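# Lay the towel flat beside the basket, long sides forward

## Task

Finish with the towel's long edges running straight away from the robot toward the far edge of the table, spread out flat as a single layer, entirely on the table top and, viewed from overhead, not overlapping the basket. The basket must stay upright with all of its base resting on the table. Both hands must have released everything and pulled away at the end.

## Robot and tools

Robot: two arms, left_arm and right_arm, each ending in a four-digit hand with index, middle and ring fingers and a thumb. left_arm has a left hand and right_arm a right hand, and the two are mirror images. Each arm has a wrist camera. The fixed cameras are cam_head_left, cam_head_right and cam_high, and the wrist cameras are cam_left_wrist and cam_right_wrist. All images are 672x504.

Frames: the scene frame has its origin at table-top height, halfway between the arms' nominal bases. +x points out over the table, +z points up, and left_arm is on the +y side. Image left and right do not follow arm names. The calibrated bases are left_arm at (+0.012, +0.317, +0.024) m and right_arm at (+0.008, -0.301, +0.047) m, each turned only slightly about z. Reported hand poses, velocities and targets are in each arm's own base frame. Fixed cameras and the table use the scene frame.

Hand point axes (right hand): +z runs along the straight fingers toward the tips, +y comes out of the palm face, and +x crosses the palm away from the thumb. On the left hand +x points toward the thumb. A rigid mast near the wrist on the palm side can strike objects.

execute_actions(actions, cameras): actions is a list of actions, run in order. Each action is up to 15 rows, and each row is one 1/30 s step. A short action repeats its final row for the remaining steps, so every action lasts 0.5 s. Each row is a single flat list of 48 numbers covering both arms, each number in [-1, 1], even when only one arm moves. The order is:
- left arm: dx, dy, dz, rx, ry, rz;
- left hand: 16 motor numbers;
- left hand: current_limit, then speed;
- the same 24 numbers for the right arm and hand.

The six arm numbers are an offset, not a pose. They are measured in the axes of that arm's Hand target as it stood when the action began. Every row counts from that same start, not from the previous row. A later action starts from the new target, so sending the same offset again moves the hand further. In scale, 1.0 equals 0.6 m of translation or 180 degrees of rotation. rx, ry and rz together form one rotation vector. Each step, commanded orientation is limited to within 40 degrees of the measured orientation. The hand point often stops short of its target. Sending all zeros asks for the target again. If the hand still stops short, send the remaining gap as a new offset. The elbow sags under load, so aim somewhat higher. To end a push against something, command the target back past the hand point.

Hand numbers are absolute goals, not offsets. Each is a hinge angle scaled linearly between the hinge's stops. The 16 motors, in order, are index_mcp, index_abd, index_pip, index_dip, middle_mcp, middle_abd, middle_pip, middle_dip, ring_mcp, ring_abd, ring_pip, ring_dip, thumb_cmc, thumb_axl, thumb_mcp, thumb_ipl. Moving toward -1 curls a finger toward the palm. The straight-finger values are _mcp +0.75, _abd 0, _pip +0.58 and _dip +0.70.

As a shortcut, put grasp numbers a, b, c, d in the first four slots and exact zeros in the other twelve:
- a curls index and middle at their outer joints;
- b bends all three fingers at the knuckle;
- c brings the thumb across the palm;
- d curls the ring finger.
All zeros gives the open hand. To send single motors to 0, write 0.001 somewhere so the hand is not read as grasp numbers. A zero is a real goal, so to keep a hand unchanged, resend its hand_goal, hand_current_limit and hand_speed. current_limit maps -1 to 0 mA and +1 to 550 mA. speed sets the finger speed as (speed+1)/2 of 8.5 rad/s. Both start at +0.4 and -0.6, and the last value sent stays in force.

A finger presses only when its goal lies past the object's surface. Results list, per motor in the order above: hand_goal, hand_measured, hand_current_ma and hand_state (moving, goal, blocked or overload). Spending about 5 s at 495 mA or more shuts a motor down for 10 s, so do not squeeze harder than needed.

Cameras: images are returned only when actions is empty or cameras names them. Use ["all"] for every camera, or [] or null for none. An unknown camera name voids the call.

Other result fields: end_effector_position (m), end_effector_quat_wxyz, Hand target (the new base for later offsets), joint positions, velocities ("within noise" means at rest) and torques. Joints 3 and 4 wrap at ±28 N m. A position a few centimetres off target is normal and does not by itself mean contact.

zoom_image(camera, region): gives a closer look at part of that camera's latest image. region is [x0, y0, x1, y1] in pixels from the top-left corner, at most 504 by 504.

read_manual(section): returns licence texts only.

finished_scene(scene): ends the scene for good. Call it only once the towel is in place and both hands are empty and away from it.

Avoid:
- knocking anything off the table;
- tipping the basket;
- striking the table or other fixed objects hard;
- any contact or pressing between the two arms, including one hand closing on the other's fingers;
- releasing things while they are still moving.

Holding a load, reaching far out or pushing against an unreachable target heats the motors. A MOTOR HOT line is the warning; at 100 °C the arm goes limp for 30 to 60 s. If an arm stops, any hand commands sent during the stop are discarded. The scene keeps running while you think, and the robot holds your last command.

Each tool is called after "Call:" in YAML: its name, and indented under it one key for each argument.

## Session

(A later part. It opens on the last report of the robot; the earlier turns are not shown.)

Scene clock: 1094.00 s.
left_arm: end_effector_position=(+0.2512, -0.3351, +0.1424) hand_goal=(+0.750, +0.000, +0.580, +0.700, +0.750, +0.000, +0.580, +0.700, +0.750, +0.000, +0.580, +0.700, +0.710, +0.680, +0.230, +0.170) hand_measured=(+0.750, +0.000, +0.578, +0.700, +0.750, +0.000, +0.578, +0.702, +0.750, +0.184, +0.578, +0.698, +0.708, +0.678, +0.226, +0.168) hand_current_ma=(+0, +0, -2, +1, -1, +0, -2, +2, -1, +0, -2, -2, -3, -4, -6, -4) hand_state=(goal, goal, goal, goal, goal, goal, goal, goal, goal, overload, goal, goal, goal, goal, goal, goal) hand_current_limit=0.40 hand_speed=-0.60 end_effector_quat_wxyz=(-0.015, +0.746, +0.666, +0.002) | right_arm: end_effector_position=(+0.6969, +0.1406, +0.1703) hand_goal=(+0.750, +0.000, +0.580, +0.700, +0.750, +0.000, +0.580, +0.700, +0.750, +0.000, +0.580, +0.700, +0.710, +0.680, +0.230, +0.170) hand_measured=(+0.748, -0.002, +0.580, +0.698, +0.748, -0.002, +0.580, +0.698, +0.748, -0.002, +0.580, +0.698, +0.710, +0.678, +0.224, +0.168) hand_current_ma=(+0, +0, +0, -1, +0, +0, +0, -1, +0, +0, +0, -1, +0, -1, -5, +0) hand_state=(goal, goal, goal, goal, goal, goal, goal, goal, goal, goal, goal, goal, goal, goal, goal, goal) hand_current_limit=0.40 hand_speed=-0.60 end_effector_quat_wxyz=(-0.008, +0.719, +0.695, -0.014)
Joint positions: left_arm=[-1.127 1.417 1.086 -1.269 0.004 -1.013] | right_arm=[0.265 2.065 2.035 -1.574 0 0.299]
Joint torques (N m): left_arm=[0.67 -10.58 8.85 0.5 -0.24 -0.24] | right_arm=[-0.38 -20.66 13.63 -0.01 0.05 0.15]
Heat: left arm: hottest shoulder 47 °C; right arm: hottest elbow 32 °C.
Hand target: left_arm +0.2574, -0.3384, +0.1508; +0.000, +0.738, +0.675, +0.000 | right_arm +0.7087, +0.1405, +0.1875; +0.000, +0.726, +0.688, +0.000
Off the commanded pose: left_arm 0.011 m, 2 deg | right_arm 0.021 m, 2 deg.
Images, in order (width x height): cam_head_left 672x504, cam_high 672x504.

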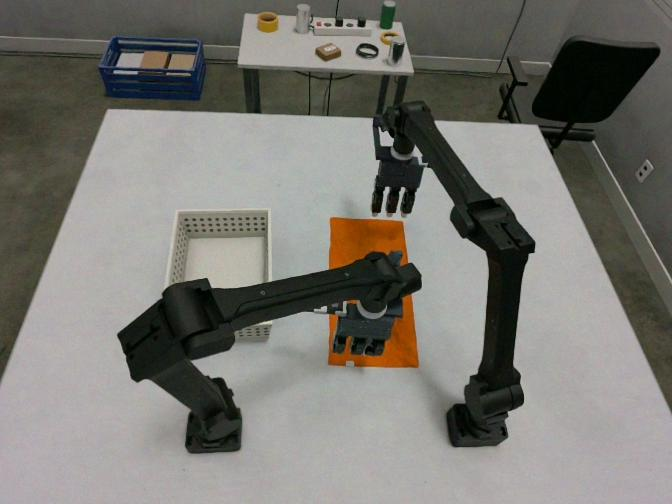

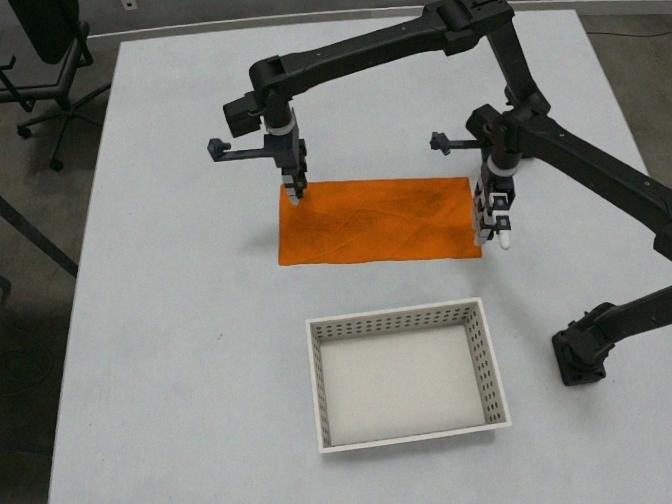

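Call:
execute_actions:
  actions:
    - [[0,0,0,0,0,0, 0,0,0,0,0,0,0,0,0,0,0,0,0,0,0,0, 0.4,-0.6, 0,0,0.07,0,0,0, 0,0,0,0,0,0,0,0,0,0,0,0,0,0,0,0, 0.4,-0.6]]
    - [[0,0,0.05,0,0,0, 0,0,0,0,0,0,0,0,0,0,0,0,0,0,0,0, 0.4,-0.6, 0,0,0.04,0,0,0, 0,0,0,0,0,0,0,0,0,0,0,0,0,0,0,0, 0.4,-0.6]]
    - [[0,0,0.018,0,0,0, 0,0,0,0,0,0,0,0,0,0,0,0,0,0,0,0, 0.4,-0.6, 0,0,0.02,0,0,0, 0,0,0,0,0,0,0,0,0,0,0,0,0,0,0,0, 0.4,-0.6]]
    - [[0,0,0.018,0,0,0, 0,0,0,0,0,0,0,0,0,0,0,0,0,0,0,0, 0.4,-0.6, 0,0,0.02,0,0,0, 0,0,0,0,0,0,0,0,0,0,0,0,0,0,0,0, 0.4,-0.6]]
    - [[0,0,0.015,0,0,0, 0,0,0,0,0,0,0,0,0,0,0,0,0,0,0,0, 0.4,-0.6, 0,0,0.02,0,0,0, 0,0,0,0,0,0,0,0,0,0,0,0,0,0,0,0, 0.4,-0.6]]
  cameras: ["cam_high"]

Call:
zoom_image:
  camera: "cam_high"
  region: [260, 160, 500, 280]

Scene clock: 1114.90 s.
left_arm: end_effector_position=(+0.2534, -0.3391, +0.1004) hand_goal=(+0.750, +0.000, +0.580, +0.700, +0.750, +0.000, +0.580, +0.700, +0.750, +0.000, +0.580, +0.700, +0.710, +0.680, +0.230, +0.170) hand_measured=(+0.752, +0.006, +0.582, +0.700, +0.756, +0.014, +0.584, +0.702, +0.750, +0.184, +0.578, +0.698, +0.708, +0.678, +0.226, +0.168) hand_current_ma=(+3, +10, +1, +1, +9, +26, +5, +2, -1, +0, -2, -2, -2, -4, -6, -4) hand_state=(goal, goal, goal, goal, goal, goal, goal, goal, goal, overload, goal, goal, goal, goal, goal, goal) hand_current_limit=0.40 hand_speed=-0.60 end_effector_quat_wxyz=(+0.001, +0.746, +0.666, -0.001) | right_arm: end_effector_position=(+0.7072, +0.1434, +0.0984) hand_goal=(+0.750, +0.000, +0.580, +0.700, +0.750, +0.000, +0.580, +0.700, +0.750, +0.000, +0.580, +0.700, +0.710, +0.680, +0.230, +0.170) hand_measured=(+0.750, -0.002, +0.580, +0.698, +0.750, -0.002, +0.580, +0.698, +0.748, +0.000, +0.580, +0.698, +0.710, +0.678, +0.224, +0.168) hand_current_ma=(+0, +0, +0, -1, +0, +0, +0, -1, -1, +0, +0, +0, +0, -1, -5, +0) hand_state=(goal, goal, goal, goal, goal, goal, goal, goal, goal, goal, goal, goal, goal, goal, goal, goal) hand_current_limit=0.40 hand_speed=-0.60 end_effector_quat_wxyz=(+0.002, +0.719, +0.695, +0.005)
Joint positions: left_arm=[-1.127 1.454 1.003 -1.118 0.002 -1.015] | right_arm=[0.265 2.093 1.883 -1.351 -0.001 0.301]
Joint torques (N m): left_arm=[1.38 -8.41 6.91 1.17 -0.15 -0.2] | right_arm=[-0.38 -20.01 8.83 0.92 0.1 0.14]
Heat: left arm: hottest shoulder 42 °C; right arm: hottest elbow 36 °C.
Hand target: left_arm +0.2573, -0.3383, +0.0901; +0.000, +0.738, +0.675, +0.000 | right_arm +0.7087, +0.1406, +0.0856; +0.000, +0.726, +0.688, +0.000
Off the commanded pose: left_arm 0.011 m, 1 deg | right_arm 0.013 m, 1 deg.
Images, in order (width x height): cam_high 672x504.

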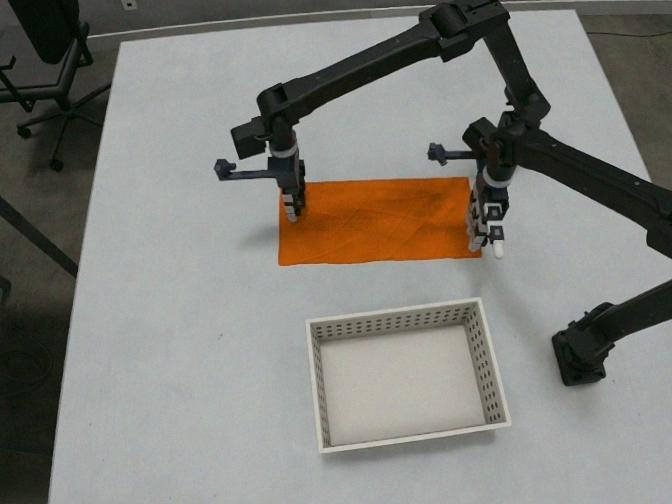

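Scaled by 2.100 from the camera's 672x504 image, which has a finer 960x720 frame.

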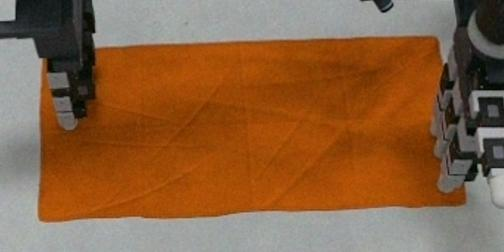

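Call:
execute_actions:
  actions:
    - [[0,0,0,0,0,0, 0,0,0,0,0,0,0,0,0,0,0,0,0,0,0,0, 0.4,-0.6, 0,0,0.02,0,0,0, 0,0,0,0,0,0,0,0,0,0,0,0,0,0,0,0, 0.4,-0.6]]
    - [[0,0,0,0,0,0, 0,0,0,0,0,0,0,0,0,0,0,0,0,0,0,0, 0.4,-0.6, 0,0,0.02,0,0,0, 0,0,0,0,0,0,0,0,0,0,0,0,0,0,0,0, 0.4,-0.6]]
    - [[0,-0.012,0,0,0,0, 0,0,0,0,0,0,0,0,0,0,0,0,0,0,0,0, 0.4,-0.6, 0,0.012,0.01,0,0,0, 0,0,0,0,0,0,0,0,0,0,0,0,0,0,0,0, 0.4,-0.6]]
    - [[0,-0.012,0,0,0,0, 0,0,0,0,0,0,0,0,0,0,0,0,0,0,0,0, 0.4,-0.6, 0,0.012,0,0,0,0, 0,0,0,0,0,0,0,0,0,0,0,0,0,0,0,0, 0.4,-0.6]]
  cameras: ["cam_high"]

Call:
zoom_image:
  camera: "cam_high"
  region: [260, 160, 500, 280]

Scene clock: 1128.03 s.
left_arm: end_effector_position=(+0.2484, -0.3372, +0.1002) hand_goal=(+0.750, +0.000, +0.580, +0.700, +0.750, +0.000, +0.580, +0.700, +0.750, +0.000, +0.580, +0.700, +0.710, +0.680, +0.230, +0.170) hand_measured=(+0.742, +0.006, +0.576, +0.698, +0.746, +0.014, +0.580, +0.700, +0.750, +0.184, +0.578, +0.698, +0.708, +0.678, +0.226, +0.168) hand_current_ma=(-16, +10, -7, -1, -8, +26, -1, +0, -1, +0, -2, -2, -2, -4, -6, -4) hand_state=(goal, goal, goal, goal, goal, goal, goal, goal, goal, overload, goal, goal, goal, goal, goal, goal) hand_current_limit=0.40 hand_speed=-0.60 end_effector_quat_wxyz=(+0.004, +0.741, +0.672, +0.001) | right_arm: end_effector_position=(+0.7112, +0.1445, +0.0958) hand_goal=(+0.750, +0.000, +0.580, +0.700, +0.750, +0.000, +0.580, +0.700, +0.750, +0.000, +0.580, +0.700, +0.710, +0.680, +0.230, +0.170) hand_measured=(+0.752, +0.000, +0.580, +0.698, +0.764, +0.006, +0.590, +0.706, +0.776, +0.016, +0.594, +0.706, +0.710, +0.678, +0.224, +0.168) hand_current_ma=(+0, +0, +0, +0, +13, +2, +7, +2, +30, +10, +10, +3, +0, -1, -5, +0) hand_state=(goal, goal, goal, goal, goal, goal, goal, goal, blocked, goal, goal, goal, goal, goal, goal, goal) hand_current_limit=0.40 hand_speed=-0.60 end_effector_quat_wxyz=(+0.007, +0.719, +0.694, +0.014)
Joint positions: left_arm=[-1.141 1.446 0.992 -1.11 -0.004 -1.043] | right_arm=[0.265 2.092 1.87 -1.317 -0.001 0.301]
Joint torques (N m): left_arm=[-0.03 -9.17 6.24 1.09 0.2 -0.2] | right_arm=[-0.67 -15.03 10.84 1.39 0.11 0.1]
Heat: left arm: hottest shoulder 40 °C; right arm: hottest elbow 34 °C.
Hand target: left_arm +0.2430, -0.3370, +0.0900; +0.000, +0.738, +0.675, +0.000 | right_arm +0.7232, +0.1399, +0.0556; +0.000, +0.726, +0.688, +0.000
Off the commanded pose: left_arm 0.011 m, 1 deg | right_arm 0.042 m, 2 deg.
Images, in order (width x height): cam_high 672x504.

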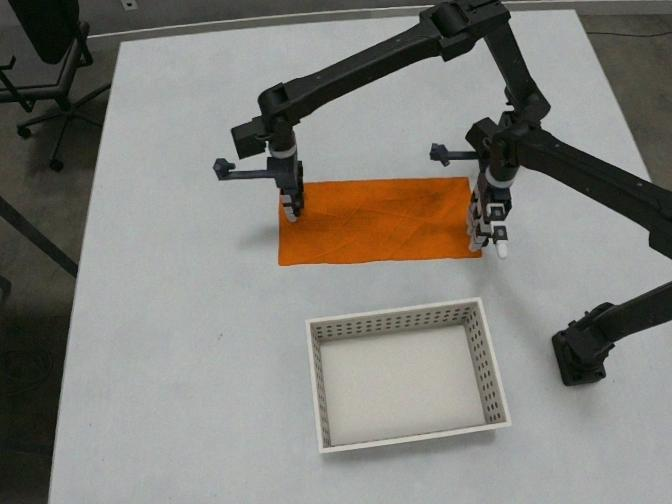

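Scaled by 2.100 from the camera's 672x504 image, which has a finer 960x720 frame.

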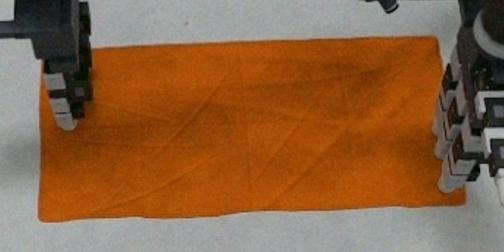

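Call:
execute_actions:
  actions:
    - [[0,-0.014,0.004,0,0,0, 0,0,0,0,0,0,0,0,0,0,0,0,0,0,0,0, 0.4,-0.6, 0.002,0.014,0,0,0,0, 0,0,0,0,0,0,0,0,0,0,0,0,0,0,0,0, 0.4,-0.6]]
    - [[0,-0.014,0.004,0,0,0, 0,0,0,0,0,0,0,0,0,0,0,0,0,0,0,0, 0.4,-0.6, 0.002,0.014,0,0,0,0, 0,0,0,0,0,0,0,0,0,0,0,0,0,0,0,0, 0.4,-0.6]]
    - [[0,-0.012,0.004,0,0,0, 0,0,0,0,0,0,0,0,0,0,0,0,0,0,0,0, 0.4,-0.6, 0.002,0.012,0,0,0,0, 0,0,0,0,0,0,0,0,0,0,0,0,0,0,0,0, 0.4,-0.6]]
  cameras: ["cam_high", "cam_head_left"]

Call:
zoom_image:
  camera: "cam_high"
  region: [260, 160, 500, 280]

Scene clock: 1140.57 s.
left_arm: end_effector_position=(+0.2334, -0.3358, +0.1005) hand_goal=(+0.750, +0.000, +0.580, +0.700, +0.750, +0.000, +0.580, +0.700, +0.750, +0.000, +0.580, +0.700, +0.710, +0.680, +0.230, +0.170) hand_measured=(+0.712, +0.014, +0.550, +0.686, +0.712, +0.020, +0.554, +0.688, +0.746, +0.184, +0.578, +0.698, +0.708, +0.678, +0.226, +0.168) hand_current_ma=(-119, +25, -81, -31, -121, +40, -65, -25, -8, +0, -3, -2, -2, -4, -6, -4) hand_state=(blocked, goal, blocked, goal, blocked, goal, blocked, goal, goal, overload, goal, goal, goal, goal, goal, goal) hand_current_limit=0.40 hand_speed=-0.60 end_effector_quat_wxyz=(+0.017, +0.738, +0.675, +0.007) | right_arm: end_effector_position=(+0.7301, +0.1479, +0.0954) hand_goal=(+0.750, +0.000, +0.580, +0.700, +0.750, +0.000, +0.580, +0.700, +0.750, +0.000, +0.580, +0.700, +0.710, +0.680, +0.230, +0.170) hand_measured=(+0.770, +0.000, +0.594, +0.706, +0.790, +0.008, +0.610, +0.716, +0.808, +0.016, +0.610, +0.716, +0.710, +0.678, +0.224, +0.168) hand_current_ma=(+22, +0, +11, +3, +64, +4, +35, +14, +111, +12, +36, +15, +0, -1, -5, +0) hand_state=(blocked, goal, goal, goal, blocked, goal, blocked, goal, blocked, goal, blocked, goal, goal, goal, goal, goal) hand_current_limit=0.40 hand_speed=-0.60 end_effector_quat_wxyz=(+0.003, +0.720, +0.694, +0.009)
Joint positions: left_arm=[-1.185 1.419 0.958 -1.084 -0.025 -1.096] | right_arm=[0.263 2.158 1.983 -1.377 -0.003 0.301]
Joint torques (N m): left_arm=[-1.55 -7.77 5.74 0.81 1.09 -0.23] | right_arm=[-1.14 -15.74 11.69 1.68 0.17 0.05]
Heat: left arm: hottest shoulder 38 °C; right arm: hottest elbow 33 °C.
Hand target: left_arm +0.2190, -0.3350, +0.0828; +0.000, +0.738, +0.675, +0.000 | right_arm +0.7473, +0.1423, +0.0557; +0.000, +0.726, +0.688, +0.001
Off the commanded pose: left_arm 0.023 m, 2 deg | right_arm 0.044 m, 1 deg.
Images, in order (width x height): cam_head_left 672x504, cam_high 672x504.

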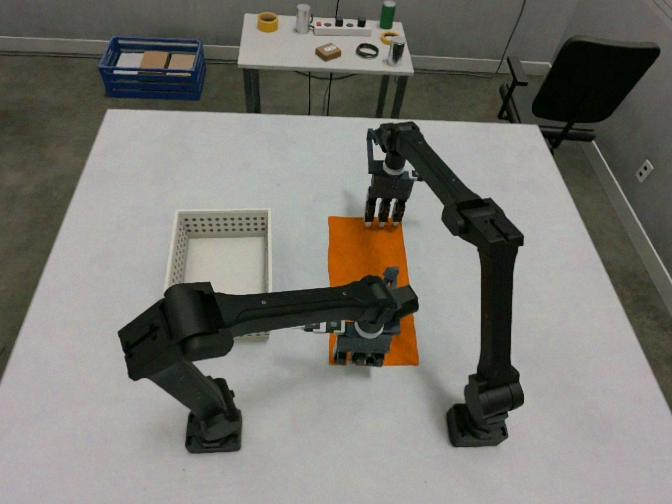

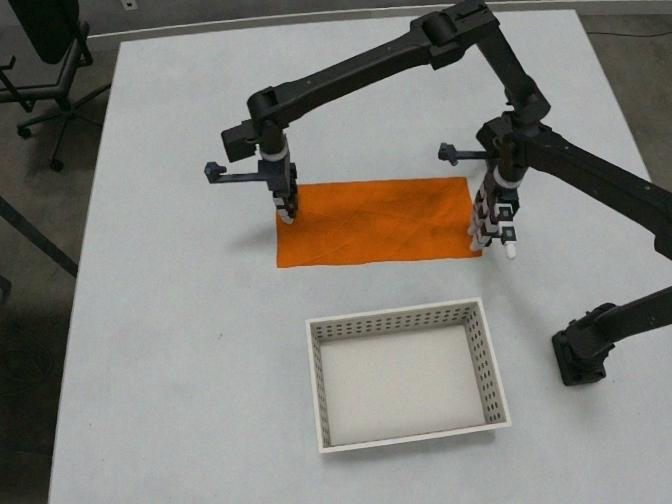

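Scaled by 2.100 from the camera's 672x504 image, which has a finer 960x720 frame.

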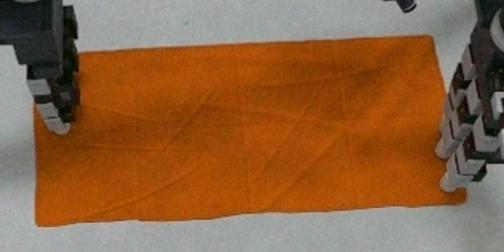

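Call:
execute_actions:
  actions:
    - [[0,0.022,-0.06,0,0,0, 0,0,0,0,0,0,0,0,0,0,0,0,0,0,0,0, 0.4,-0.6, 0,-0.026,-0.095,0,0,0, 0,0,0,0,0,0,0,0,0,0,0,0,0,0,0,0, 0.4,-0.6]]
    - [[0,0,-0.09,0,0,0, 0,0,0,0,0,0,0,0,0,0,0,0,0,0,0,0, 0.4,-0.6, 0,0,-0.09,0,0,0, 0,0,0,0,0,0,0,0,0,0,0,0,0,0,0,0, 0.4,-0.6]]
    - [[0.03,0,-0.08,0,0,0, 0,0,0,0,0,0,0,0,0,0,0,0,0,0,0,0, 0.4,-0.6, -0.04,-0.02,-0.07,0,0,0, 0,0,0,0,0,0,0,0,0,0,0,0,0,0,0,0, 0.4,-0.6]]
    - [[0.08,0,-0.04,0,0,0, 0,0,0,0,0,0,0,0,0,0,0,0,0,0,0,0, 0.4,-0.6, -0.08,-0.03,0,0,0,0, 0,0,0,0,0,0,0,0,0,0,0,0,0,0,0,0, 0.4,-0.6]]
    - [[0.08,0,0,0,0,0, 0,0,0,0,0,0,0,0,0,0,0,0,0,0,0,0, 0.4,-0.6, -0.09,-0.03,0,0,0,0, 0,0,0,0,0,0,0,0,0,0,0,0,0,0,0,0, 0.4,-0.6]]
    - [[0.07,0,0,0,0,0, 0,0,0,0,0,0,0,0,0,0,0,0,0,0,0,0, 0.4,-0.6, -0.08,-0.03,0,0,0,0, 0,0,0,0,0,0,0,0,0,0,0,0,0,0,0,0, 0.4,-0.6]]
  cameras: ["cam_head_left", "cam_high"]

Call:
zoom_image:
  camera: "cam_head_left"
  region: [290, 190, 450, 380]

Call:
zoom_image:
  camera: "cam_high"
  region: [260, 160, 500, 280]

Scene clock: 1164.03 s.
left_arm: end_effector_position=(+0.2444, -0.1772, +0.2396) hand_goal=(+0.750, +0.000, +0.580, +0.700, +0.750, +0.000, +0.580, +0.700, +0.750, +0.000, +0.580, +0.700, +0.710, +0.680, +0.230, +0.170) hand_measured=(+0.748, -0.002, +0.578, +0.698, +0.748, -0.002, +0.578, +0.698, +0.748, +0.170, +0.578, +0.698, +0.710, +0.678, +0.224, +0.168) hand_current_ma=(-3, -1, -4, -4, -3, -1, -4, -4, -2, +0, -3, -2, -1, -4, -12, -4) hand_state=(goal, goal, goal, goal, goal, goal, goal, goal, goal, overload, goal, goal, goal, goal, goal, goal) hand_current_limit=0.40 hand_speed=-0.60 end_effector_quat_wxyz=(-0.004, +0.732, +0.682, +0.001) | right_arm: end_effector_position=(+0.6527, -0.0324, +0.1903) hand_goal=(+0.750, +0.000, +0.580, +0.700, +0.750, +0.000, +0.580, +0.700, +0.750, +0.000, +0.580, +0.700, +0.710, +0.680, +0.230, +0.170) hand_measured=(+0.746, +0.000, +0.580, +0.702, +0.748, +0.002, +0.580, +0.702, +0.748, -0.002, +0.580, +0.702, +0.708, +0.678, +0.224, +0.168) hand_current_ma=(-1, +0, +0, +1, -1, +0, +0, +1, -1, +0, +0, +0, -1, -1, -4, +0) hand_state=(goal, goal, goal, goal, goal, goal, goal, goal, goal, goal, goal, goal, goal, goal, goal, goal) hand_current_limit=0.40 hand_speed=-0.60 end_effector_quat_wxyz=(-0.014, +0.733, +0.679, -0.014)
Joint positions: left_arm=[-0.886 0.987 0.996 -1.587 -0.001 -0.815] | right_arm=[-0.005 1.871 1.79 -1.528 -0.001 0.071]
Joint torques (N m): left_arm=[0.73 -3.84 9.39 0.2 0.01 0.15] | right_arm=[0.38 -21.01 9.73 0.83 0.08 -0.12]
Heat: left arm: hottest shoulder 37 °C; right arm: hottest elbow 33 °C.
Hand target: left_arm +0.2461, -0.1807, +0.2448; +0.000, +0.738, +0.675, +0.000 | right_arm +0.6565, -0.0272, +0.2084; +0.000, +0.726, +0.688, +0.000
Off the commanded pose: left_arm 0.007 m, 1 deg | right_arm 0.019 m, 3 deg.
Images, in order (width x height): cam_head_left 672x504, cam_high 672x504.

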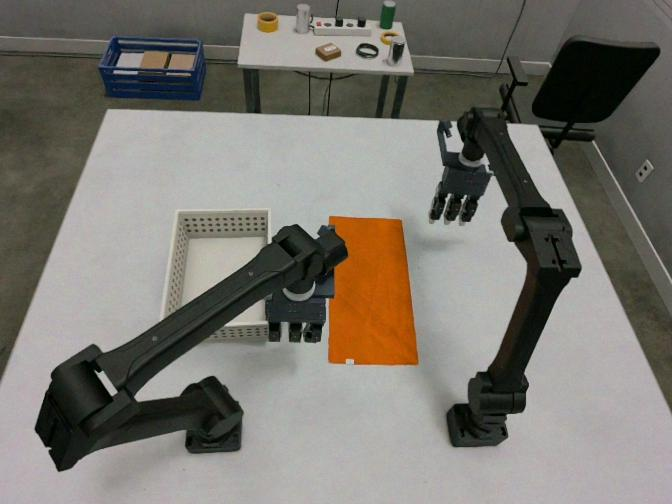

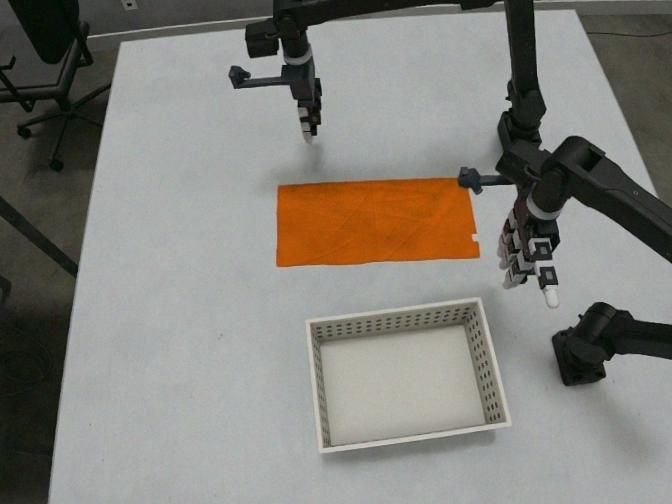

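Scaled by 2.653 from the camera's 672x504 image, which has a finer 960x720 frame.

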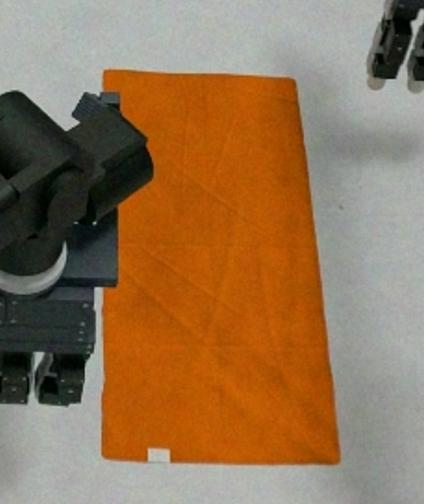

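Scaled by 2.100 from the camera's 672x504 image, which has a finer 960x720 frame.

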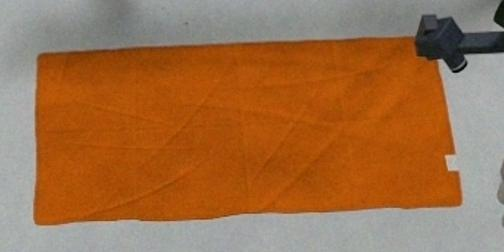

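Call:
execute_actions:
  actions:
    - [[0.03,-0.07,-0.08,0,0,0, 0,0,0,0,0,0,0,0,0,0,0,0,0,0,0,0, 0.4,-0.6, -0.05,-0.05,-0.02,0,0,0, 0,0,0,0,0,0,0,0,0,0,0,0,0,0,0,0, 0.4,-0.6]]
    - [[0.05,-0.06,-0.06,0,0,0, 0,0,0,0,0,0,0,0,0,0,0,0,0,0,0,0, 0.4,-0.6, 0,-0.03,0,0,0,0, 0,0,0,0,0,0,0,0,0,0,0,0,0,0,0,0, 0.4,-0.6]]
  cameras: ["cam_head_left"]

Call:
zoom_image:
  camera: "cam_head_left"
  region: [290, 190, 450, 380]

Scene clock: 1178.33 s.
left_arm: end_effector_position=(+0.1734, -0.1254, +0.3178) hand_goal=(+0.750, +0.000, +0.580, +0.700, +0.750, +0.000, +0.580, +0.700, +0.750, +0.000, +0.580, +0.700, +0.710, +0.680, +0.230, +0.170) hand_measured=(+0.750, -0.002, +0.578, +0.698, +0.750, -0.002, +0.578, +0.698, +0.750, +0.168, +0.578, +0.698, +0.710, +0.678, +0.224, +0.168) hand_current_ma=(-1, -1, -3, -4, -1, -1, -3, -3, -1, +0, -3, -2, +0, -4, -13, -4) hand_state=(goal, goal, goal, goal, goal, goal, goal, goal, goal, overload, goal, goal, goal, goal, goal, goal) hand_current_limit=0.40 hand_speed=-0.60 end_effector_quat_wxyz=(+0.137, +0.721, +0.679, -0.007) | right_arm: end_effector_position=(+0.6057, -0.0542, +0.2039) hand_goal=(+0.750, +0.000, +0.580, +0.700, +0.750, +0.000, +0.580, +0.700, +0.750, +0.000, +0.580, +0.700, +0.710, +0.680, +0.230, +0.170) hand_measured=(+0.748, +0.000, +0.580, +0.702, +0.748, +0.002, +0.580, +0.702, +0.748, -0.002, +0.580, +0.702, +0.708, +0.678, +0.224, +0.168) hand_current_ma=(-1, +0, +0, +1, -1, +0, +0, +1, -1, +0, +0, +0, -1, -1, -4, +0) hand_state=(goal, goal, goal, goal, goal, goal, goal, goal, goal, goal, goal, goal, goal, goal, goal, goal) hand_current_limit=0.40 hand_speed=-0.60 end_effector_quat_wxyz=(-0.013, +0.731, +0.683, -0.011)
Joint positions: left_arm=[-1.076 0.605 0.989 -1.686 -0.056 -1.009] | right_arm=[-0.049 1.737 1.637 -1.504 -0.001 0.019]
Joint torques (N m): left_arm=[-0.62 1.32 10.13 0.9 -0.26 -0.12] | right_arm=[-0.32 -19.25 9.46 0.68 0.1 -0.15]
Heat: left arm: hottest shoulder 35 °C; right arm: hottest elbow 33 °C.
Hand target: left_arm +0.1728, -0.1259, +0.3289; +0.000, +0.738, +0.675, +0.000 | right_arm +0.6069, -0.0547, +0.2206; +0.000, +0.726, +0.688, +0.001
Off the commanded pose: left_arm 0.011 m, 16 deg | right_arm 0.016 m, 2 deg.
joint sent to its limit (left arm) — joint 4 (wrist pitch), lower limit. The joint targets are off in orientation, not in position.
Images, in order (width x height): cam_head_left 672x504.

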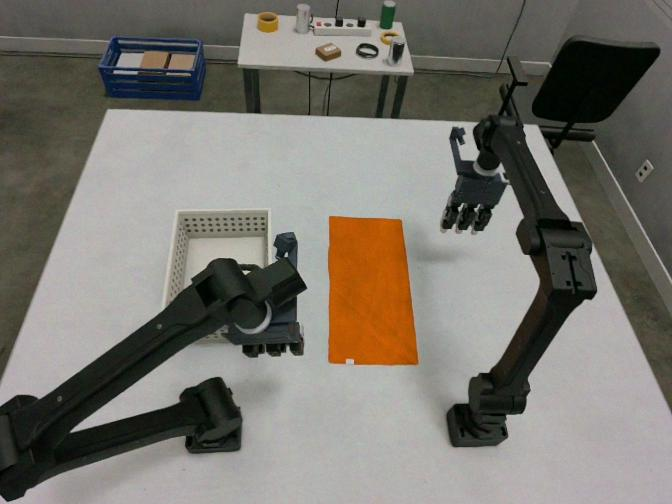

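Scaled by 2.653 from the camera's 672x504 image, which has a finer 960x720 frame.

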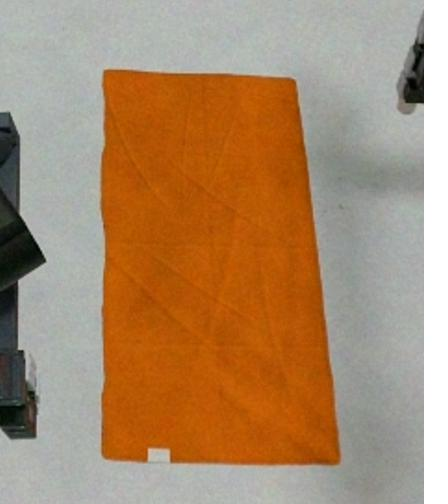

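Call:
finished_scene:

The scene is finished: the task was done.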